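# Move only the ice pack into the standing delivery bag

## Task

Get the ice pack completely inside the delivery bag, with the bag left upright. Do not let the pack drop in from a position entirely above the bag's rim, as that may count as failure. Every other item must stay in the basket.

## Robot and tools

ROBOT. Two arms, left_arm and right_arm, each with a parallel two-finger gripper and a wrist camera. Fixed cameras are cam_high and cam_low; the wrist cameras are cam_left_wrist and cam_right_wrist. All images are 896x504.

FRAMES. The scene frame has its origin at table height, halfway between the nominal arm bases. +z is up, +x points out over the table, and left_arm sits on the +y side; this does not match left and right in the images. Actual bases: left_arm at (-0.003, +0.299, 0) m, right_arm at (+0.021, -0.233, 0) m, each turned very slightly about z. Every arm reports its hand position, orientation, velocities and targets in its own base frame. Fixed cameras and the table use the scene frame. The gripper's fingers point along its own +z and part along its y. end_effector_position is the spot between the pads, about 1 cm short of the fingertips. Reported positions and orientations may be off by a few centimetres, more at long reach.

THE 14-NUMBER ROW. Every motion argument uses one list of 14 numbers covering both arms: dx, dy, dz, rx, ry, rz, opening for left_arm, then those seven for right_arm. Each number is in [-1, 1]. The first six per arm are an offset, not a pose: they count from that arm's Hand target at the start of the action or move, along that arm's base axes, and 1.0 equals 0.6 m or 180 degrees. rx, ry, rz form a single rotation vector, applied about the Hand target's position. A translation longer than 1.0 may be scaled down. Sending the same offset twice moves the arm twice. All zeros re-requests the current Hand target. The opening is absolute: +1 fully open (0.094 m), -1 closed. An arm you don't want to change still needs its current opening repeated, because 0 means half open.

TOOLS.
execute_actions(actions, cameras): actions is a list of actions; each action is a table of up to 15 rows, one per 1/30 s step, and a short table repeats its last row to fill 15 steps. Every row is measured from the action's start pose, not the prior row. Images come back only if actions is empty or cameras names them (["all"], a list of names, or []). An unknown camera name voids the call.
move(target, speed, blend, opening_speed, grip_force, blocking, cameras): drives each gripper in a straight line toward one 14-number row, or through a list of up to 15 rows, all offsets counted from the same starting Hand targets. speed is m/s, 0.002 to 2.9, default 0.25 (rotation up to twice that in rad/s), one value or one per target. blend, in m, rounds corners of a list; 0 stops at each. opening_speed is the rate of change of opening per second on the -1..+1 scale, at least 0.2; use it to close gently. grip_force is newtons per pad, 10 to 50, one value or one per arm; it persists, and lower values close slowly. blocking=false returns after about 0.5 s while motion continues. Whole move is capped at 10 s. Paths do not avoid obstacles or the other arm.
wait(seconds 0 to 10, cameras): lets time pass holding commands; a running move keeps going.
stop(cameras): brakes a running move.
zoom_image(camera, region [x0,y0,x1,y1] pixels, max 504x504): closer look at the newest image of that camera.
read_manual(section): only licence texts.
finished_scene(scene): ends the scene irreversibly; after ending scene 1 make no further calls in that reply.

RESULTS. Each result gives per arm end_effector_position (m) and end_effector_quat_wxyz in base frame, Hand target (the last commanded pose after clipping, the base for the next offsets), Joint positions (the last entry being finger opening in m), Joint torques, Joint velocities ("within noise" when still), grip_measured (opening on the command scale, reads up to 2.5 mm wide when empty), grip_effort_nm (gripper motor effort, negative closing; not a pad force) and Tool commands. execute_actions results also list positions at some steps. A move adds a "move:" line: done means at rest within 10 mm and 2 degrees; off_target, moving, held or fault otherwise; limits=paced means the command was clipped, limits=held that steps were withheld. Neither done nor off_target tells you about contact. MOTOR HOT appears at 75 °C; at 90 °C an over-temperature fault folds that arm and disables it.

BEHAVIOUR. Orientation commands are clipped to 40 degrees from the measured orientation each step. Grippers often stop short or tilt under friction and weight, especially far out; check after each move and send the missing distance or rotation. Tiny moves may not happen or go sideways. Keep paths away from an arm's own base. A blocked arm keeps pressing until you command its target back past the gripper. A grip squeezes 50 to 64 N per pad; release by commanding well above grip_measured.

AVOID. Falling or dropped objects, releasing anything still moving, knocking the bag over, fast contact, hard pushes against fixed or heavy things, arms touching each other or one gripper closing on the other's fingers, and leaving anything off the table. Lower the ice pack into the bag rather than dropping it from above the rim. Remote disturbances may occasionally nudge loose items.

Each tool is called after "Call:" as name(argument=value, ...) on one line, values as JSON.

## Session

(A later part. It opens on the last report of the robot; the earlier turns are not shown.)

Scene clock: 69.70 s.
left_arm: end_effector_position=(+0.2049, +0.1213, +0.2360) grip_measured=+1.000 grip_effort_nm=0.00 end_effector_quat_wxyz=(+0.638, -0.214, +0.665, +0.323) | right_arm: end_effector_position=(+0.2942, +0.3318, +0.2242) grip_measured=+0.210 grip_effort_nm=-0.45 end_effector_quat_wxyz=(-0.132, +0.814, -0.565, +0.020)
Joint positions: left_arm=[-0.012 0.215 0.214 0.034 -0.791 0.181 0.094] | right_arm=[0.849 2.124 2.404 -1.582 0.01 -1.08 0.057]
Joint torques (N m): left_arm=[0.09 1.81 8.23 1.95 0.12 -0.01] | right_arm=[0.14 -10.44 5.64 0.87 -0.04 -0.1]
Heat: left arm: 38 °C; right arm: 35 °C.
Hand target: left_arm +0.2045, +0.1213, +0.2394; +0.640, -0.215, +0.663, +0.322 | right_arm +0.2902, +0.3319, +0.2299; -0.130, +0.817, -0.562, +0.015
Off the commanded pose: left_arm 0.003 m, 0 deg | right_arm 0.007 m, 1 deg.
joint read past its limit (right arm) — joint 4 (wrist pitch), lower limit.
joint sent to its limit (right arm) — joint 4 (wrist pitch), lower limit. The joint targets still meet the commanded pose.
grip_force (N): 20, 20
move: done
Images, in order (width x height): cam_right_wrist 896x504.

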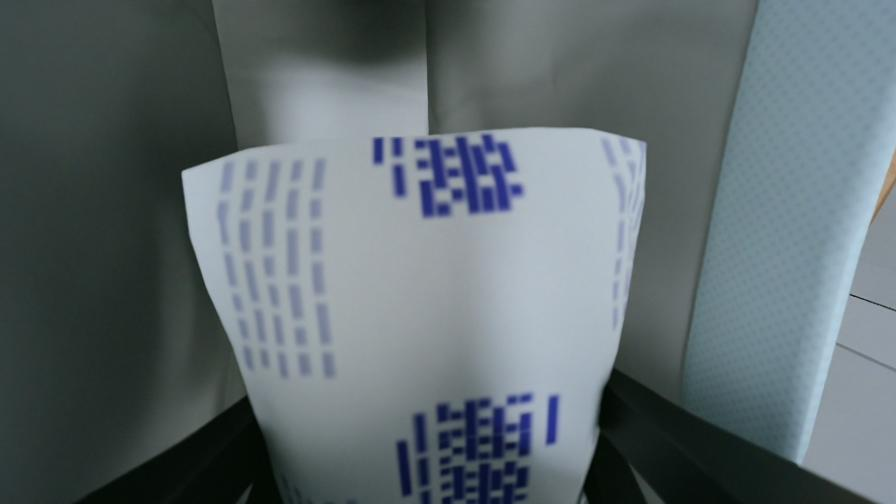

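Call:
move(target=[0,0,0,0,0,0,1, -0.0125,-0.0047,0.0263,0,0,0,0.1], speed=0.06, cameras=["cam_right_wrist"])

Scene clock: 70.83 s.
left_arm: end_effector_position=(+0.2049, +0.1213, +0.2360) grip_measured=+1.000 grip_effort_nm=0.00 end_effector_quat_wxyz=(+0.638, -0.214, +0.665, +0.323) | right_arm: end_effector_position=(+0.2911, +0.3313, +0.2250) grip_measured=+0.210 grip_effort_nm=-0.45 end_effector_quat_wxyz=(-0.131, +0.816, -0.563, +0.020)
Joint positions: left_arm=[-0.012 0.215 0.214 0.034 -0.791 0.181 0.094] | right_arm=[0.854 2.115 2.392 -1.582 0.01 -1.08 0.057]
Joint torques (N m): left_arm=[0.08 1.8 8.24 1.95 0.12 -0.01] | right_arm=[0.64 -13.12 5.61 0.86 -0.03 0]
Heat: left arm: 38 °C; right arm: 35 °C.
Hand target: left_arm +0.2045, +0.1213, +0.2394; +0.640, -0.215, +0.663, +0.322 | right_arm +0.2827, +0.3291, +0.2457; -0.130, +0.817, -0.562, +0.015
Off the commanded pose: left_arm 0.003 m, 0 deg | right_arm 0.022 m, 1 deg.
joint read past its limit (right arm) — joint 4 (wrist pitch), lower limit.
joint sent to its limit (right arm) — joint 4 (wrist pitch), lower limit. The joint targets are off in orientation, not in position.
grip_force (N): 20, 20
move: off_target (right_arm)
Images, in order (width x height): cam_right_wrist 896x504.

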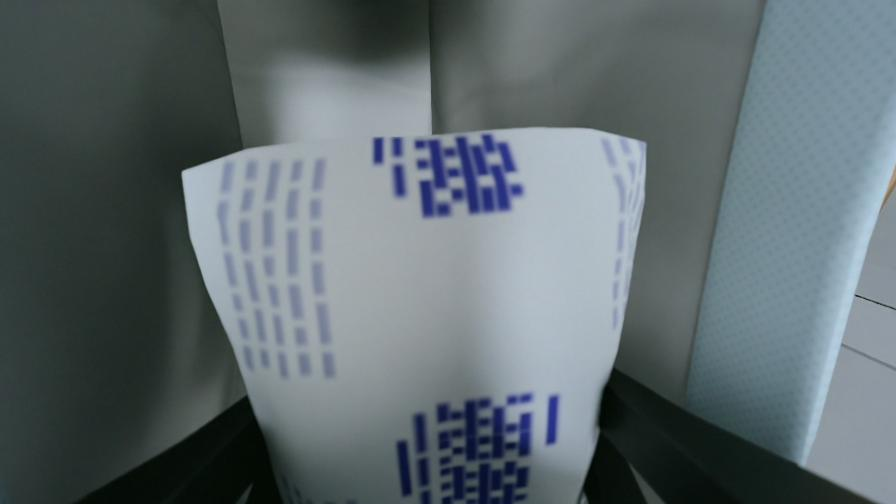

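Call:
move(target=[0,0,0,0,0,0,1, 0,0,0,0,0,0,0.4], speed=0.06, opening_speed=0.3, cameras=["cam_high","cam_right_wrist"])

Scene clock: 72.30 s.
left_arm: end_effector_position=(+0.2049, +0.1213, +0.2360) grip_measured=+1.000 grip_effort_nm=0.00 end_effector_quat_wxyz=(+0.638, -0.214, +0.665, +0.323) | right_arm: end_effector_position=(+0.2898, +0.3311, +0.2287) grip_measured=+0.399 grip_effort_nm=0.11 end_effector_quat_wxyz=(-0.136, +0.816, -0.562, +0.020)
Joint positions: left_arm=[-0.012 0.215 0.214 0.034 -0.791 0.181 0.094] | right_arm=[0.856 2.106 2.392 -1.582 0.01 -1.08 0.066]
Joint torques (N m): left_arm=[0.08 1.81 8.23 1.95 0.12 -0.01] | right_arm=[0.49 -12.41 5.59 0.88 -0.02 0]
Heat: left arm: 38 °C; right arm: 35 °C.
Hand target: left_arm +0.2045, +0.1213, +0.2394; +0.640, -0.215, +0.663, +0.322 | right_arm +0.2827, +0.3291, +0.2457; -0.130, +0.817, -0.562, +0.015
Off the commanded pose: left_arm 0.003 m, 0 deg | right_arm 0.019 m, 1 deg.
joint read past its limit (right arm) — joint 4 (wrist pitch), lower limit.
joint sent to its limit (right arm) — joint 4 (wrist pitch), lower limit. The joint targets are off in orientation, not in position.
grip_force (N): 20, 20
move: off_target (right_arm)
Images, in order (width x height): cam_high 896x504, cam_right_wrist 896x504.

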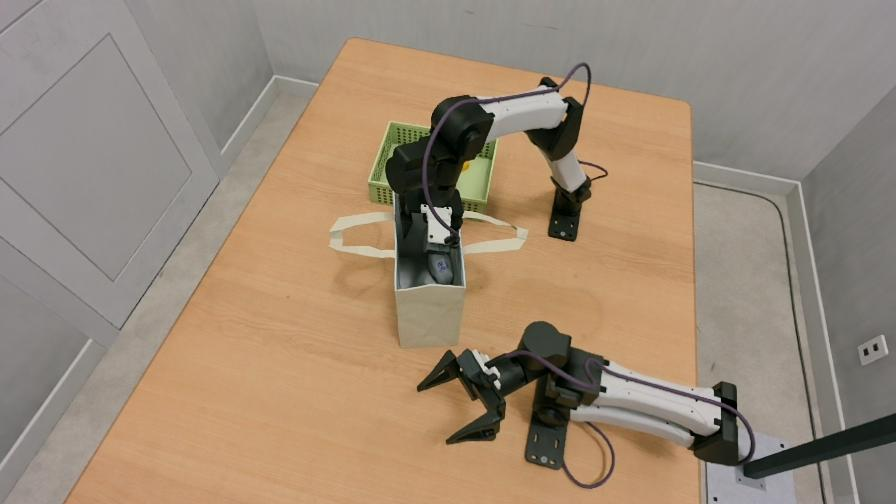

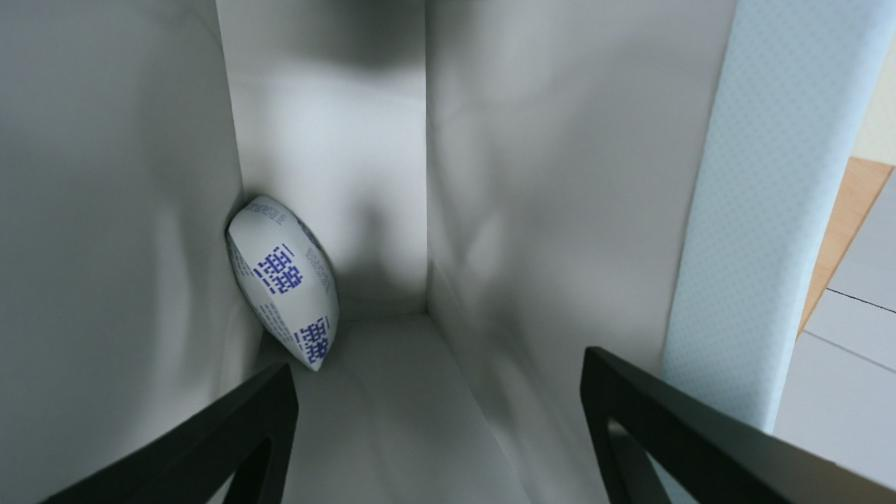

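Call:
move(target=[[0,0,0,0,0,0,1, 0,0,0,0,0,0,0.15],[0,0,0,0,0,0,1, 0.0072,0.0032,0.1022,0.0596,-0.0518,0,0.15],[0,0,0,0,0,0,1, 0.0005,0.0007,0.1988,0.1099,-0.0955,0,0.15]], speed=0.12, blend=[0,0.02,0], cameras=["cam_high","cam_low","cam_right_wrist"])

Scene clock: 76.10 s.
left_arm: end_effector_position=(+0.2049, +0.1213, +0.2360) grip_measured=+1.000 grip_effort_nm=0.00 end_effector_quat_wxyz=(+0.638, -0.214, +0.665, +0.323) | right_arm: end_effector_position=(+0.2874, +0.3284, +0.3412) grip_measured=+0.151 grip_effort_nm=-0.04 end_effector_quat_wxyz=(-0.314, +0.780, -0.539, +0.040)
Joint positions: left_arm=[-0.012 0.215 0.214 0.034 -0.791 0.181 0.094] | right_arm=[0.856 1.91 2.447 -1.464 0.01 -1.08 0.054]
Joint torques (N m): left_arm=[0.06 1.8 8.23 1.95 0.12 -0.01] | right_arm=[0.58 -9.66 8.09 1.65 0 0.02]
Heat: left arm: 38 °C; right arm: 37 °C.
Hand target: left_arm +0.2045, +0.1213, +0.2394; +0.640, -0.215, +0.663, +0.322 | right_arm +0.2831, +0.3295, +0.3650; -0.350, +0.771, -0.531, +0.040
Off the commanded pose: left_arm 0.003 m, 0 deg | right_arm 0.024 m, 4 deg.
grip_force (N): 20, 20
move: off_target (right_arm)
Images, in order (width x height): cam_high 896x504, cam_low 896x504, cam_right_wrist 896x504.

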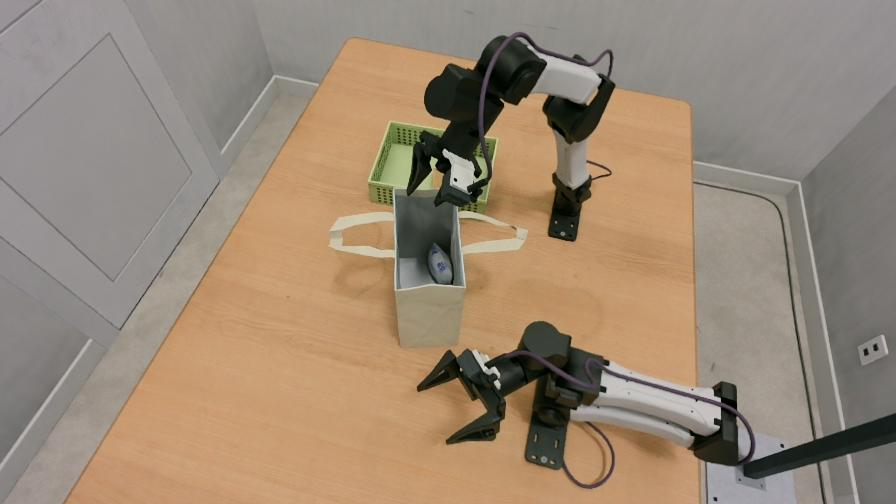

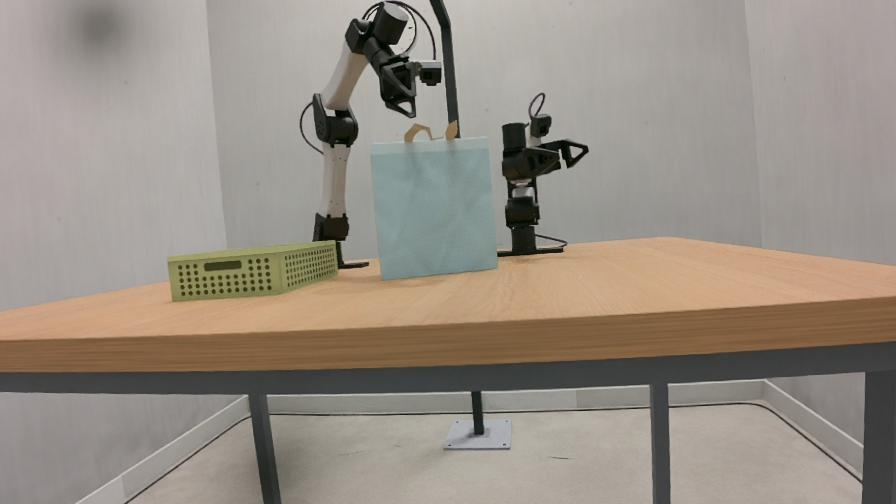

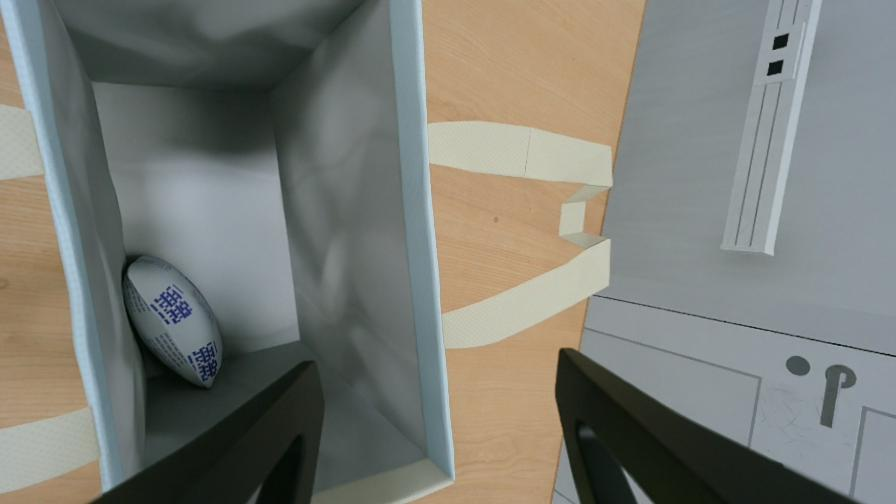

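Call:
execute_actions(actions=[], cameras=[])

Call:
move(target=[[0,0,0,0,0,0,1, 0.0832,-0.4992,0,0,0,-0.2439,0.15],[0,0,0,0,0,0,1, 0.1115,-0.5325,-0.3583,-0.1064,0.2090,-0.2330,0.15]], speed=0.5, blend=[0.06,0], cameras=["cam_high","cam_right_wrist"])

Scene clock: 79.23 s.
left_arm: end_effector_position=(+0.2049, +0.1213, +0.2360) grip_measured=+1.000 grip_effort_nm=0.00 end_effector_quat_wxyz=(+0.638, -0.214, +0.665, +0.323) | right_arm: end_effector_position=(+0.2875, +0.3285, +0.3412) grip_measured=+0.151 grip_effort_nm=-0.04 end_effector_quat_wxyz=(-0.314, +0.780, -0.539, +0.040)
Joint positions: left_arm=[-0.012 0.215 0.214 0.034 -0.791 0.181 0.094] | right_arm=[0.856 1.91 2.447 -1.464 0.01 -1.08 0.054]
Joint velocities: within noise
Joint torques (N m): left_arm=[0.06 1.81 8.24 1.95 0.12 -0.01] | right_arm=[0.58 -9.65 8.08 1.66 0.01 0.02]
Heat: left arm: 38 °C; right arm: 38 °C.
Hand target: left_arm +0.2045, +0.1213, +0.2394; +0.640, -0.215, +0.663, +0.322 | right_arm +0.2831, +0.3295, +0.3650; -0.350, +0.771, -0.531, +0.040
Tool commands: left_gripper/opening=+1.0 right_gripper/opening=+0.15
Off the commanded pose: left_arm 0.003 m, 0 deg | right_arm 0.024 m, 4 deg.
grip_force (N): 20, 20
No camera images: "cameras" was empty.

Scene clock: 81.40 s.
left_arm: end_effector_position=(+0.2049, +0.1213, +0.2360) grip_measured=+1.000 grip_effort_nm=0.00 end_effector_quat_wxyz=(+0.638, -0.214, +0.665, +0.323) | right_arm: end_effector_position=(+0.3547, +0.0119, +0.1531) grip_measured=+0.151 grip_effort_nm=-0.04 end_effector_quat_wxyz=(+0.011, -0.549, +0.836, -0.007)
Joint positions: left_arm=[-0.012 0.215 0.214 0.034 -0.791 0.181 0.094] | right_arm=[0.034 1.873 1.774 -1.445 0 -1.129 0.054]
Joint torques (N m): left_arm=[0.08 1.81 8.23 1.95 0.12 -0.01] | right_arm=[-0.66 -7.08 6.43 0.25 0.03 -0.24]
Heat: left arm: 38 °C; right arm: 37 °C.
Hand target: left_arm +0.2045, +0.1213, +0.2394; +0.640, -0.215, +0.663, +0.322 | right_arm +0.3499, +0.0101, +0.1499; +0.000, -0.552, +0.834, +0.000
Off the commanded pose: left_arm 0.003 m, 0 deg | right_arm 0.006 m, 2 deg.
grip_force (N): 20, 20
move: done
Images, in order (width x height): cam_high 896x504, cam_right_wrist 896x504.

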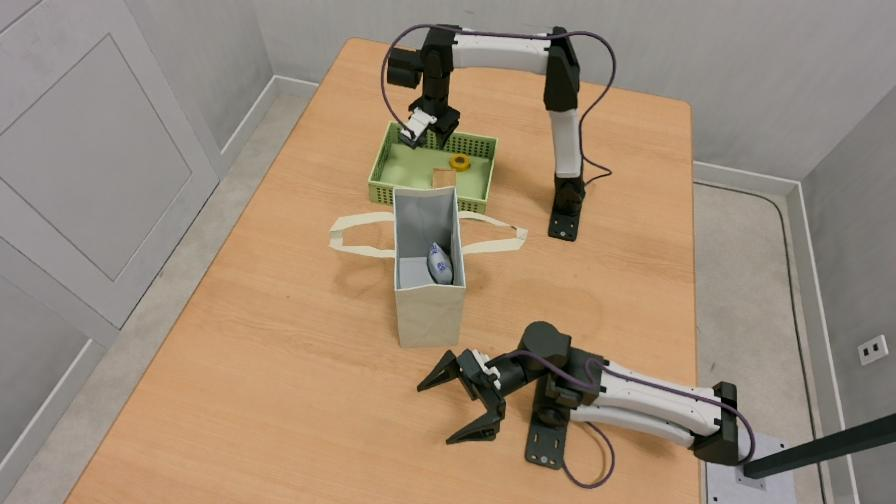

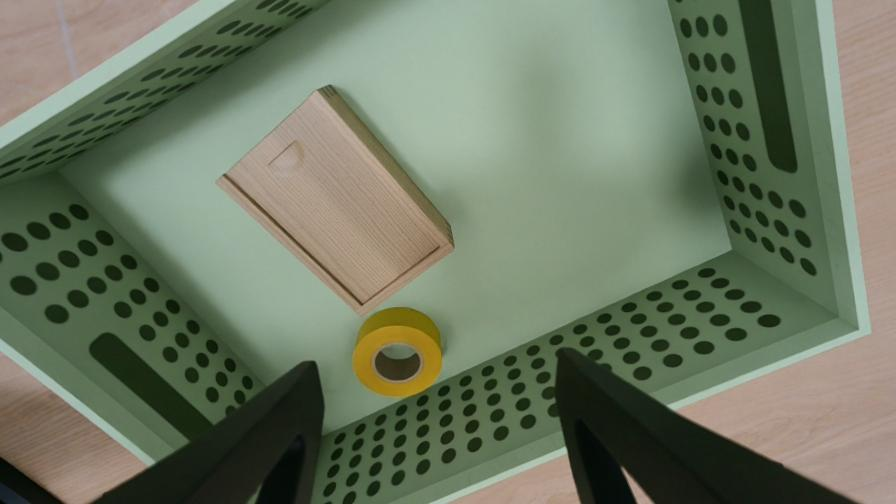

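Call:
execute_actions(actions=[], cameras=[])

Call:
move(target=[[0,0,0,0,0,0,1, -0.0282,0.0332,0.3585,0.0203,-0.2269,0,0.15],[0,0,0,0,0,0,1, -0.1115,0.5323,0.3585,0.1064,-0.2090,0.2330,0.15]], speed=0.8, blend=[0.08,0], cameras=["cam_high","cam_right_wrist"])

Scene clock: 81.87 s.
left_arm: end_effector_position=(+0.2049, +0.1213, +0.2360) grip_measured=+1.000 grip_effort_nm=0.00 end_effector_quat_wxyz=(+0.638, -0.214, +0.665, +0.323) | right_arm: end_effector_position=(+0.3546, +0.0119, +0.1531) grip_measured=+0.151 grip_effort_nm=-0.04 end_effector_quat_wxyz=(+0.011, -0.549, +0.836, -0.007)
Joint positions: left_arm=[-0.012 0.215 0.214 0.034 -0.791 0.181 0.094] | right_arm=[0.034 1.873 1.774 -1.445 0 -1.129 0.054]
Joint velocities: within noise
Joint torques (N m): left_arm=[0.06 1.81 8.23 1.95 0.12 -0.01] | right_arm=[-0.66 -7.12 6.43 0.26 0.03 -0.22]
Heat: left arm: 38 °C; right arm: 37 °C.
Hand target: left_arm +0.2045, +0.1213, +0.2394; +0.640, -0.215, +0.663, +0.322 | right_arm +0.3500, +0.0101, +0.1499; +0.000, -0.552, +0.834, +0.000
Tool commands: left_gripper/opening=+1.0 right_gripper/opening=+0.15
Off the commanded pose: left_arm 0.003 m, 0 deg | right_arm 0.006 m, 2 deg.
grip_force (N): 20, 20
No camera images: "cameras" was empty.

Scene clock: 84.10 s.
left_arm: end_effector_position=(+0.2049, +0.1213, +0.2360) grip_measured=+1.000 grip_effort_nm=0.00 end_effector_quat_wxyz=(+0.638, -0.214, +0.665, +0.323) | right_arm: end_effector_position=(+0.2828, +0.3258, +0.3667) grip_measured=+0.151 grip_effort_nm=-0.04 end_effector_quat_wxyz=(-0.353, +0.765, -0.536, +0.043)
Joint positions: left_arm=[-0.012 0.215 0.214 0.034 -0.791 0.181 0.094] | right_arm=[0.863 1.86 2.445 -1.428 0.017 -1.063 0.054]
Joint torques (N m): left_arm=[0.06 1.81 8.23 1.95 0.12 -0.01] | right_arm=[-0.03 -5.09 8.46 1.46 -0.04 -0.16]
Heat: left arm: 39 °C; right arm: 37 °C.
Hand target: left_arm +0.2045, +0.1213, +0.2394; +0.640, -0.215, +0.663, +0.322 | right_arm +0.2831, +0.3295, +0.3650; -0.350, +0.771, -0.531, +0.040
Off the commanded pose: left_arm 0.003 m, 0 deg | right_arm 0.004 m, 1 deg.
grip_force (N): 20, 20
move: done
Images, in order (width x height): cam_high 896x504, cam_right_wrist 896x504.

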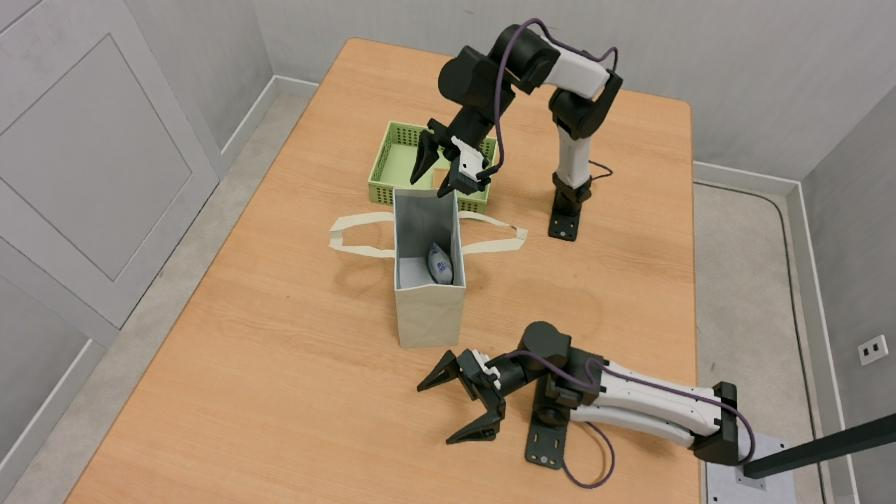

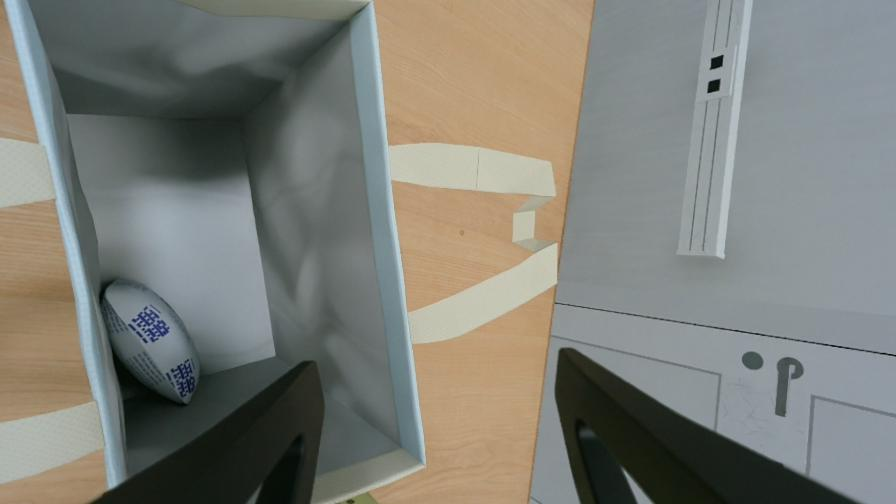

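Call:
execute_actions(actions=[], cameras=[])

Call:
move(target=[[0,0,0,0,0,0,1, 0.005,0.0033,-0.1,-0.0503,0.0437,0,0.15],[0,0,0,0,0,0,1, 0.0083,0.005,-0.2217,-0.0965,0.0838,0,0.4],[0,0,0,0,0,0,1, 0,0,0,0,0,0,0.4]], speed=0.25, blend=[0.02,0,0], cameras=["cam_high","cam_right_wrist"])

Scene clock: 85.73 s.
left_arm: end_effector_position=(+0.2049, +0.1213, +0.2360) grip_measured=+1.000 grip_effort_nm=0.00 end_effector_quat_wxyz=(+0.638, -0.214, +0.665, +0.323) | right_arm: end_effector_position=(+0.2827, +0.3257, +0.3665) grip_measured=+0.151 grip_effort_nm=-0.04 end_effector_quat_wxyz=(-0.353, +0.766, -0.536, +0.043)
Joint positions: left_arm=[-0.012 0.215 0.214 0.034 -0.791 0.181 0.094] | right_arm=[0.863 1.86 2.445 -1.429 0.017 -1.063 0.054]
Joint velocities: within noise
Joint torques (N m): left_arm=[0.08 1.81 8.24 1.95 0.12 -0.01] | right_arm=[-0.08 -5.11 8.49 1.46 -0.03 -0.16]
Heat: left arm: 39 °C; right arm: 37 °C.
Hand target: left_arm +0.2045, +0.1213, +0.2394; +0.640, -0.215, +0.663, +0.322 | right_arm +0.2831, +0.3295, +0.3649; -0.350, +0.771, -0.531, +0.040
Tool commands: left_gripper/opening=+1.0 right_gripper/opening=+0.15
Off the commanded pose: left_arm 0.003 m, 0 deg | right_arm 0.004 m, 1 deg.
grip_force (N): 20, 20
No camera images: "cameras" was empty.

Scene clock: 88.77 s.
left_arm: end_effector_position=(+0.2049, +0.1213, +0.2360) grip_measured=+1.000 grip_effort_nm=0.00 end_effector_quat_wxyz=(+0.638, -0.214, +0.665, +0.323) | right_arm: end_effector_position=(+0.2854, +0.3296, +0.3448) grip_measured=+0.399 grip_effort_nm=0.11 end_effector_quat_wxyz=(-0.320, +0.777, -0.541, +0.040)
Joint positions: left_arm=[-0.012 0.215 0.214 0.034 -0.791 0.181 0.094] | right_arm=[0.863 1.901 2.444 -1.456 0.014 -1.067 0.066]
Joint torques (N m): left_arm=[0.08 1.81 8.24 1.95 0.12 -0.01] | right_arm=[-0.06 -8.83 8.55 1.6 -0.02 -0.13]
Heat: left arm: 39 °C; right arm: 37 °C.
Hand target: left_arm +0.2045, +0.1213, +0.2394; +0.640, -0.215, +0.663, +0.322 | right_arm +0.2831, +0.3295, +0.3651; -0.350, +0.771, -0.530, +0.040
Off the commanded pose: left_arm 0.003 m, 0 deg | right_arm 0.020 m, 4 deg.
grip_force (N): 20, 20
move: off_target (right_arm)
Images, in order (width x height): cam_high 896x504, cam_right_wrist 896x504.

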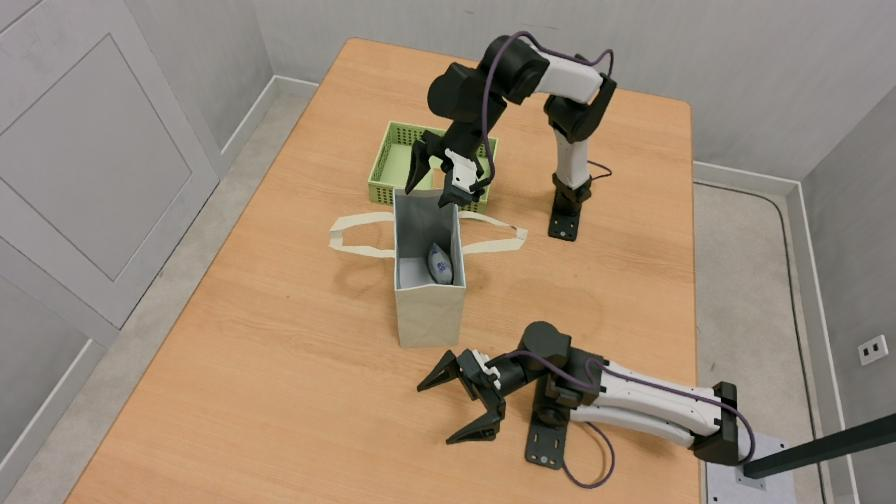

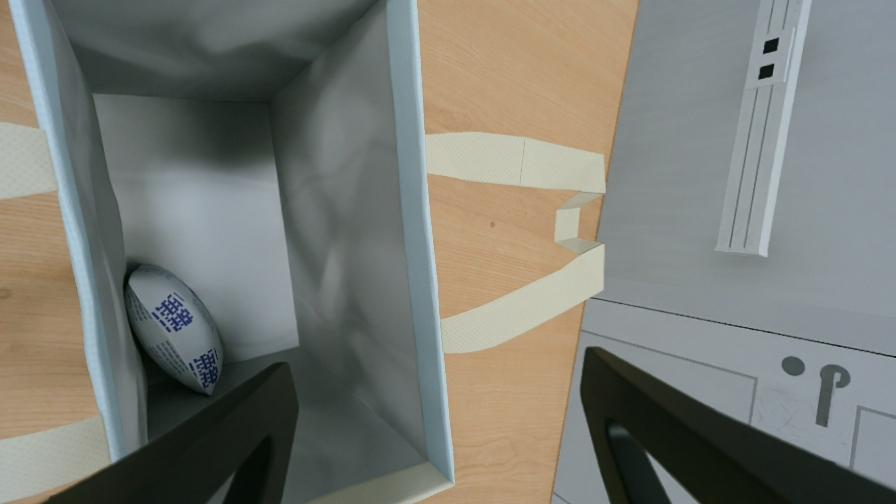

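Call:
move(target=[[0.1629,-0.0594,-0.0745,-0.1290,0.2217,-0.0624,1, 0.0832,-0.4992,0,0,0,-0.2439,0.4],[0.3258,-0.1188,-0.149,-0.2580,0.4433,-0.1247,1, 0.1115,-0.5325,-0.3583,-0.1064,0.2090,-0.2330,0.4]], speed=0.5, blend=[0.06,0], cameras=["cam_high","cam_left_wrist","cam_right_wrist"])

Scene clock: 93.60 s.
left_arm: end_effector_position=(+0.3977, +0.0488, +0.1499) grip_measured=+1.000 grip_effort_nm=0.00 end_effector_quat_wxyz=(+0.003, -0.061, +0.998, +0.005) | right_arm: end_effector_position=(+0.3546, +0.0119, +0.1539) grip_measured=+0.399 grip_effort_nm=0.11 end_effector_quat_wxyz=(+0.012, -0.549, +0.836, -0.008)
Joint positions: left_arm=[0.117 2.1 2.085 -1.55 -0.01 -0.005 0.094] | right_arm=[0.034 1.871 1.775 -1.446 0 -1.129 0.066]
Joint torques (N m): left_arm=[0.7 -9.98 8.8 0.15 0.21 0.11] | right_arm=[-0.64 -6.98 6.32 0.26 0.03 -0.22]
Heat: left arm: 39 °C; right arm: 37 °C.
Hand target: left_arm +0.4000, +0.0501, +0.1500; +0.001, -0.061, +0.998, +0.000 | right_arm +0.3499, +0.0101, +0.1501; +0.000, -0.552, +0.834, +0.000
Off the commanded pose: left_arm 0.003 m, 1 deg | right_arm 0.006 m, 2 deg.
grip_force (N): 20, 20
move: done
Images, in order (width x height): cam_high 896x504, cam_left_wrist 896x504, cam_right_wrist 896x504.

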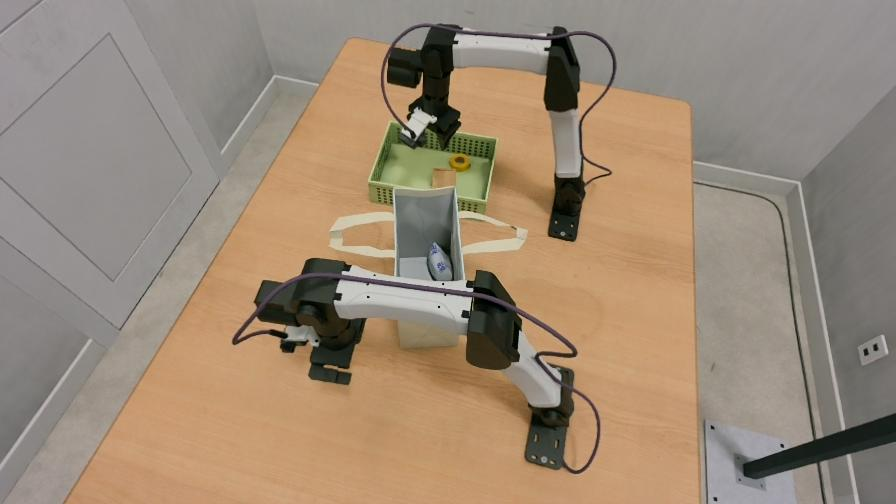

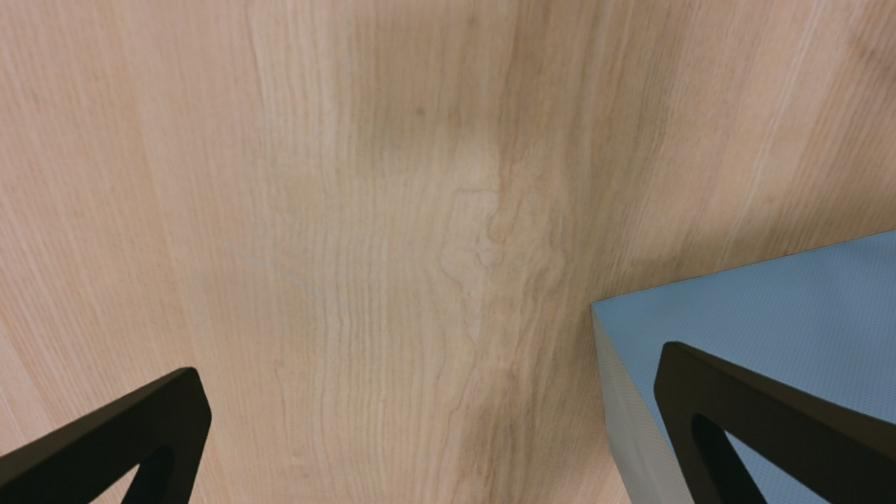

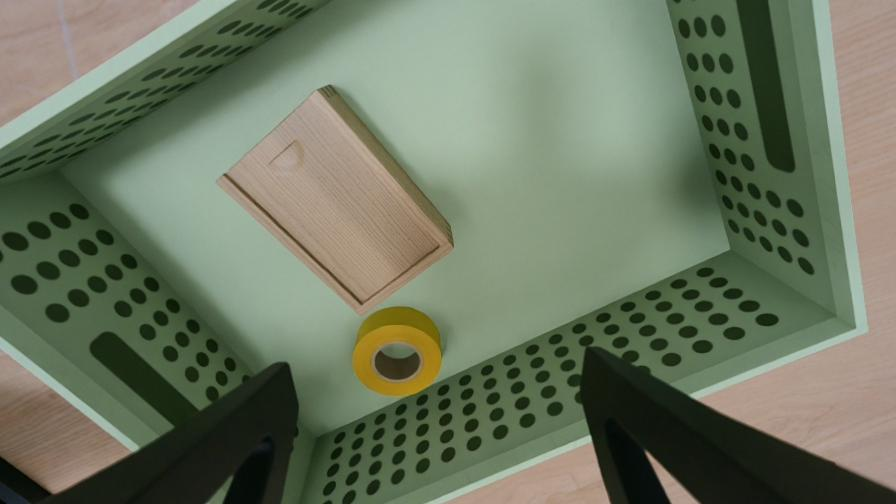

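Call:
zoom_image(camera="cam_high", region=[260, 250, 400, 400])

Call:
zoom_image(camera="cam_high", region=[370, 30, 500, 220])

Scaled by 3.360 from the camera's 896x504 image, which has a finer 1280x720 frame.

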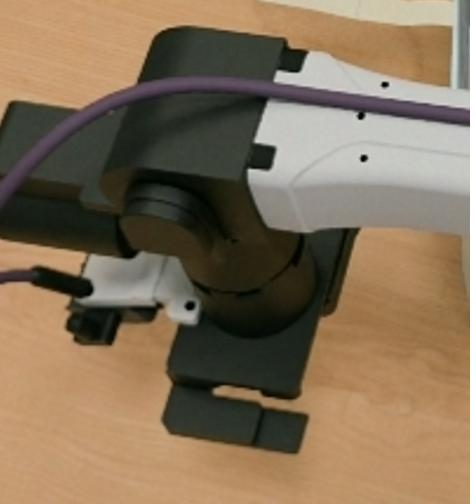

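Scaled by 2.653 from the camera's 896x504 image, which has a finer 1280x720 frame.

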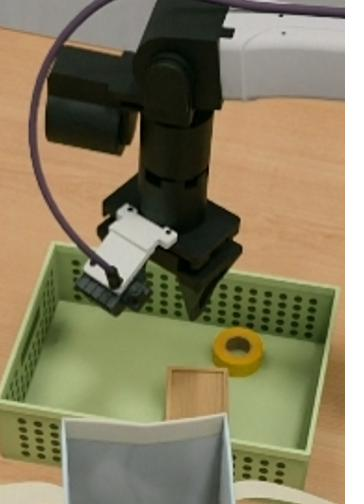

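Call:
execute_actions(actions=[], cameras=[])

Call:
move(target=[[-0.3258,0.1188,0.149,0.2580,-0.4433,0.1247,1, 0.0918,-0.0385,-0.1502,0,0,0,0.83],[-0.3258,0.1188,0.149,0.2580,-0.4433,0.1247,1, 0.0918,-0.0385,-0.1502,0,0,0,0.1],[-0.3258,0.1188,0.149,0.2580,-0.4433,0.1247,1, 0.0918,-0.0385,0.0832,0,0,0,0.1],[-0.3258,0.1188,0.149,0.2580,-0.4433,0.1247,1, -0.0282,0.0332,0.3585,0.0203,-0.2269,0,0.1],[-0.3258,0.1188,0.149,0.2580,-0.4433,0.1247,1, -0.1115,0.5323,0.3585,0.1064,-0.2090,0.2330,0.1]], speed=[0.4,0.4,0.5,0.6,0.6], blend=[0,0,0.05,0.08,0], grip_force=30, cameras=["cam_high","cam_right_wrist"])

Scene clock: 95.27 s.
left_arm: end_effector_position=(+0.3976, +0.0487, +0.1499) grip_measured=+1.000 grip_effort_nm=0.00 end_effector_quat_wxyz=(+0.003, -0.061, +0.998, +0.005) | right_arm: end_effector_position=(+0.3546, +0.0119, +0.1539) grip_measured=+0.399 grip_effort_nm=0.11 end_effector_quat_wxyz=(+0.012, -0.549, +0.836, -0.008)
Joint positions: left_arm=[0.117 2.1 2.085 -1.55 -0.01 -0.005 0.094] | right_arm=[0.034 1.871 1.775 -1.446 0 -1.129 0.066]
Joint velocities: within noise
Joint torques (N m): left_arm=[0.7 -9.98 8.79 0.17 0.21 0.09] | right_arm=[-0.66 -6.98 6.37 0.26 0.02 -0.22]
Heat: left arm: 39 °C; right arm: 37 °C.
Hand target: left_arm +0.4000, +0.0501, +0.1500; +0.001, -0.061, +0.998, +0.000 | right_arm +0.3499, +0.0101, +0.1501; +0.000, -0.552, +0.834, +0.000
Tool commands: left_gripper/opening=+1.0 right_gripper/opening=+0.4
Off the commanded pose: left_arm 0.003 m, 1 deg | right_arm 0.006 m, 2 deg.
grip_force (N): 20, 20
No camera images: "cameras" was empty.

Scene clock: 103.00 s.
left_arm: end_effector_position=(+0.2057, +0.1188, +0.2432) grip_measured=+1.000 grip_effort_nm=-0.01 end_effector_quat_wxyz=(+0.644, -0.212, +0.664, +0.315) | right_arm: end_effector_position=(+0.2826, +0.3260, +0.3667) grip_measured=+0.101 grip_effort_nm=-0.04 end_effector_quat_wxyz=(-0.353, +0.766, -0.536, +0.043)
Joint positions: left_arm=[-0.018 0.218 0.238 0.018 -0.781 0.173 0.094] | right_arm=[0.863 1.861 2.446 -1.429 0.016 -1.064 0.052]
Joint torques (N m): left_arm=[0.66 1.57 5.87 2.09 0.04 0.07] | right_arm=[-0.13 -5.15 8.47 1.46 -0.04 -0.16]
Heat: left arm: 38 °C; right arm: 37 °C.
Hand target: left_arm +0.2045, +0.1214, +0.2394; +0.640, -0.215, +0.663, +0.322 | right_arm +0.2831, +0.3294, +0.3652; -0.350, +0.771, -0.531, +0.040
Off the commanded pose: left_arm 0.005 m, 1 deg | right_arm 0.004 m, 1 deg.
grip_force (N): 30, 30
move: done
Images, in order (width x height): cam_high 896x504, cam_right_wrist 896x504.

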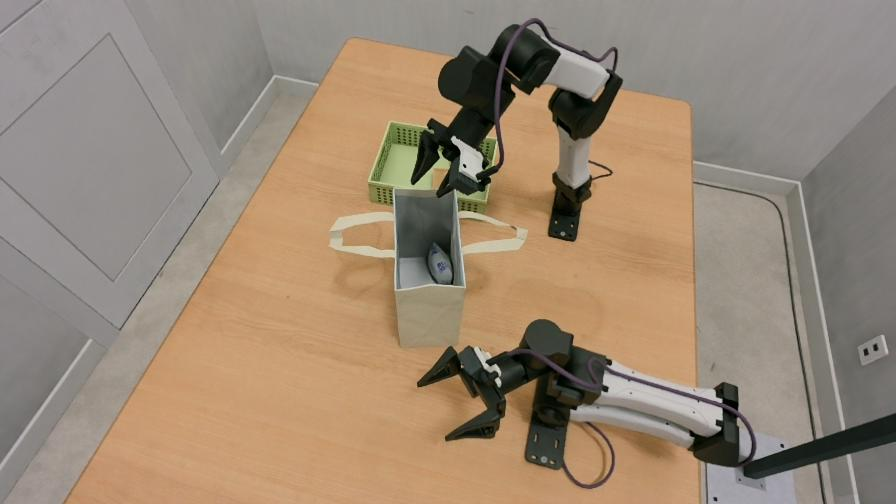

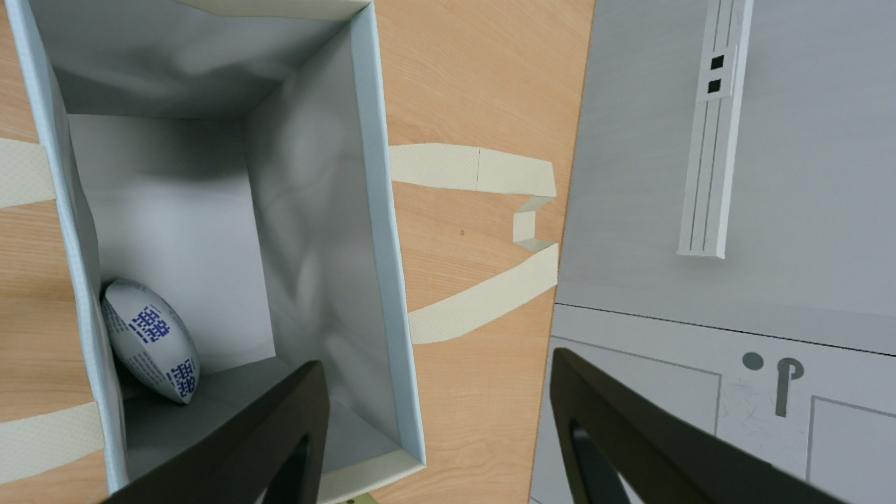

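Call:
execute_actions(actions=[], cameras=[])

Call:
move(target=[[0,0,0,0,0,0,1, 0.0832,-0.4992,0,0,0,-0.2439,0.83],[0,0,0,0,0,0,1, 0.1115,-0.5325,-0.3583,-0.1064,0.2090,-0.2330,0.83]], speed=1.2, blend=[0.08,0], cameras=[])

Scene clock: 104.17 s.
left_arm: end_effector_position=(+0.2057, +0.1188, +0.2432) grip_measured=+1.000 grip_effort_nm=0.00 end_effector_quat_wxyz=(+0.644, -0.212, +0.664, +0.315) | right_arm: end_effector_position=(+0.2825, +0.3259, +0.3666) grip_measured=+0.101 grip_effort_nm=-0.04 end_effector_quat_wxyz=(-0.353, +0.766, -0.536, +0.043)
Joint positions: left_arm=[-0.018 0.218 0.238 0.018 -0.781 0.173 0.094] | right_arm=[0.863 1.861 2.446 -1.429 0.016 -1.064 0.052]
Joint velocities: within noise
Joint torques (N m): left_arm=[0.68 1.55 5.87 2.09 0.04 0.07] | right_arm=[-0.13 -5.12 8.44 1.46 -0.04 -0.16]
Heat: left arm: 38 °C; right arm: 37 °C.
Hand target: left_arm +0.2045, +0.1214, +0.2394; +0.640, -0.215, +0.663, +0.322 | right_arm +0.2831, +0.3294, +0.3652; -0.350, +0.771, -0.531, +0.040
Tool commands: left_gripper/opening=+1.0 right_gripper/opening=+0.1
Off the commanded pose: left_arm 0.005 m, 1 deg | right_arm 0.004 m, 1 deg.
grip_force (N): 30, 30
No camera images: "cameras" was empty.

Scene clock: 106.00 s.
left_arm: end_effector_position=(+0.2057, +0.1188, +0.2432) grip_measured=+1.000 grip_effort_nm=0.00 end_effector_quat_wxyz=(+0.644, -0.212, +0.664, +0.315) | right_arm: end_effector_position=(+0.3541, +0.0114, +0.1518) grip_measured=+0.829 grip_effort_nm=0.10 end_effector_quat_wxyz=(+0.009, -0.549, +0.836, -0.006)
Joint positions: left_arm=[-0.018 0.218 0.238 0.018 -0.781 0.173 0.094] | right_arm=[0.033 1.875 1.772 -1.446 0.002 -1.129 0.086]
Joint torques (N m): left_arm=[0.68 1.55 5.87 2.09 0.04 0.07] | right_arm=[-0.64 -7.25 6.72 0.25 0.02 -0.24]
Heat: left arm: 38 °C; right arm: 37 °C.
Hand target: left_arm +0.2045, +0.1214, +0.2394; +0.640, -0.215, +0.663, +0.322 | right_arm +0.3500, +0.0098, +0.1502; +0.000, -0.552, +0.834, +0.000
Off the commanded pose: left_arm 0.005 m, 1 deg | right_arm 0.005 m, 1 deg.
grip_force (N): 30, 30
move: done
No camera images: "cameras" was empty.

Call:
finished_scene(scene=1)

The scene is finished: the task was done.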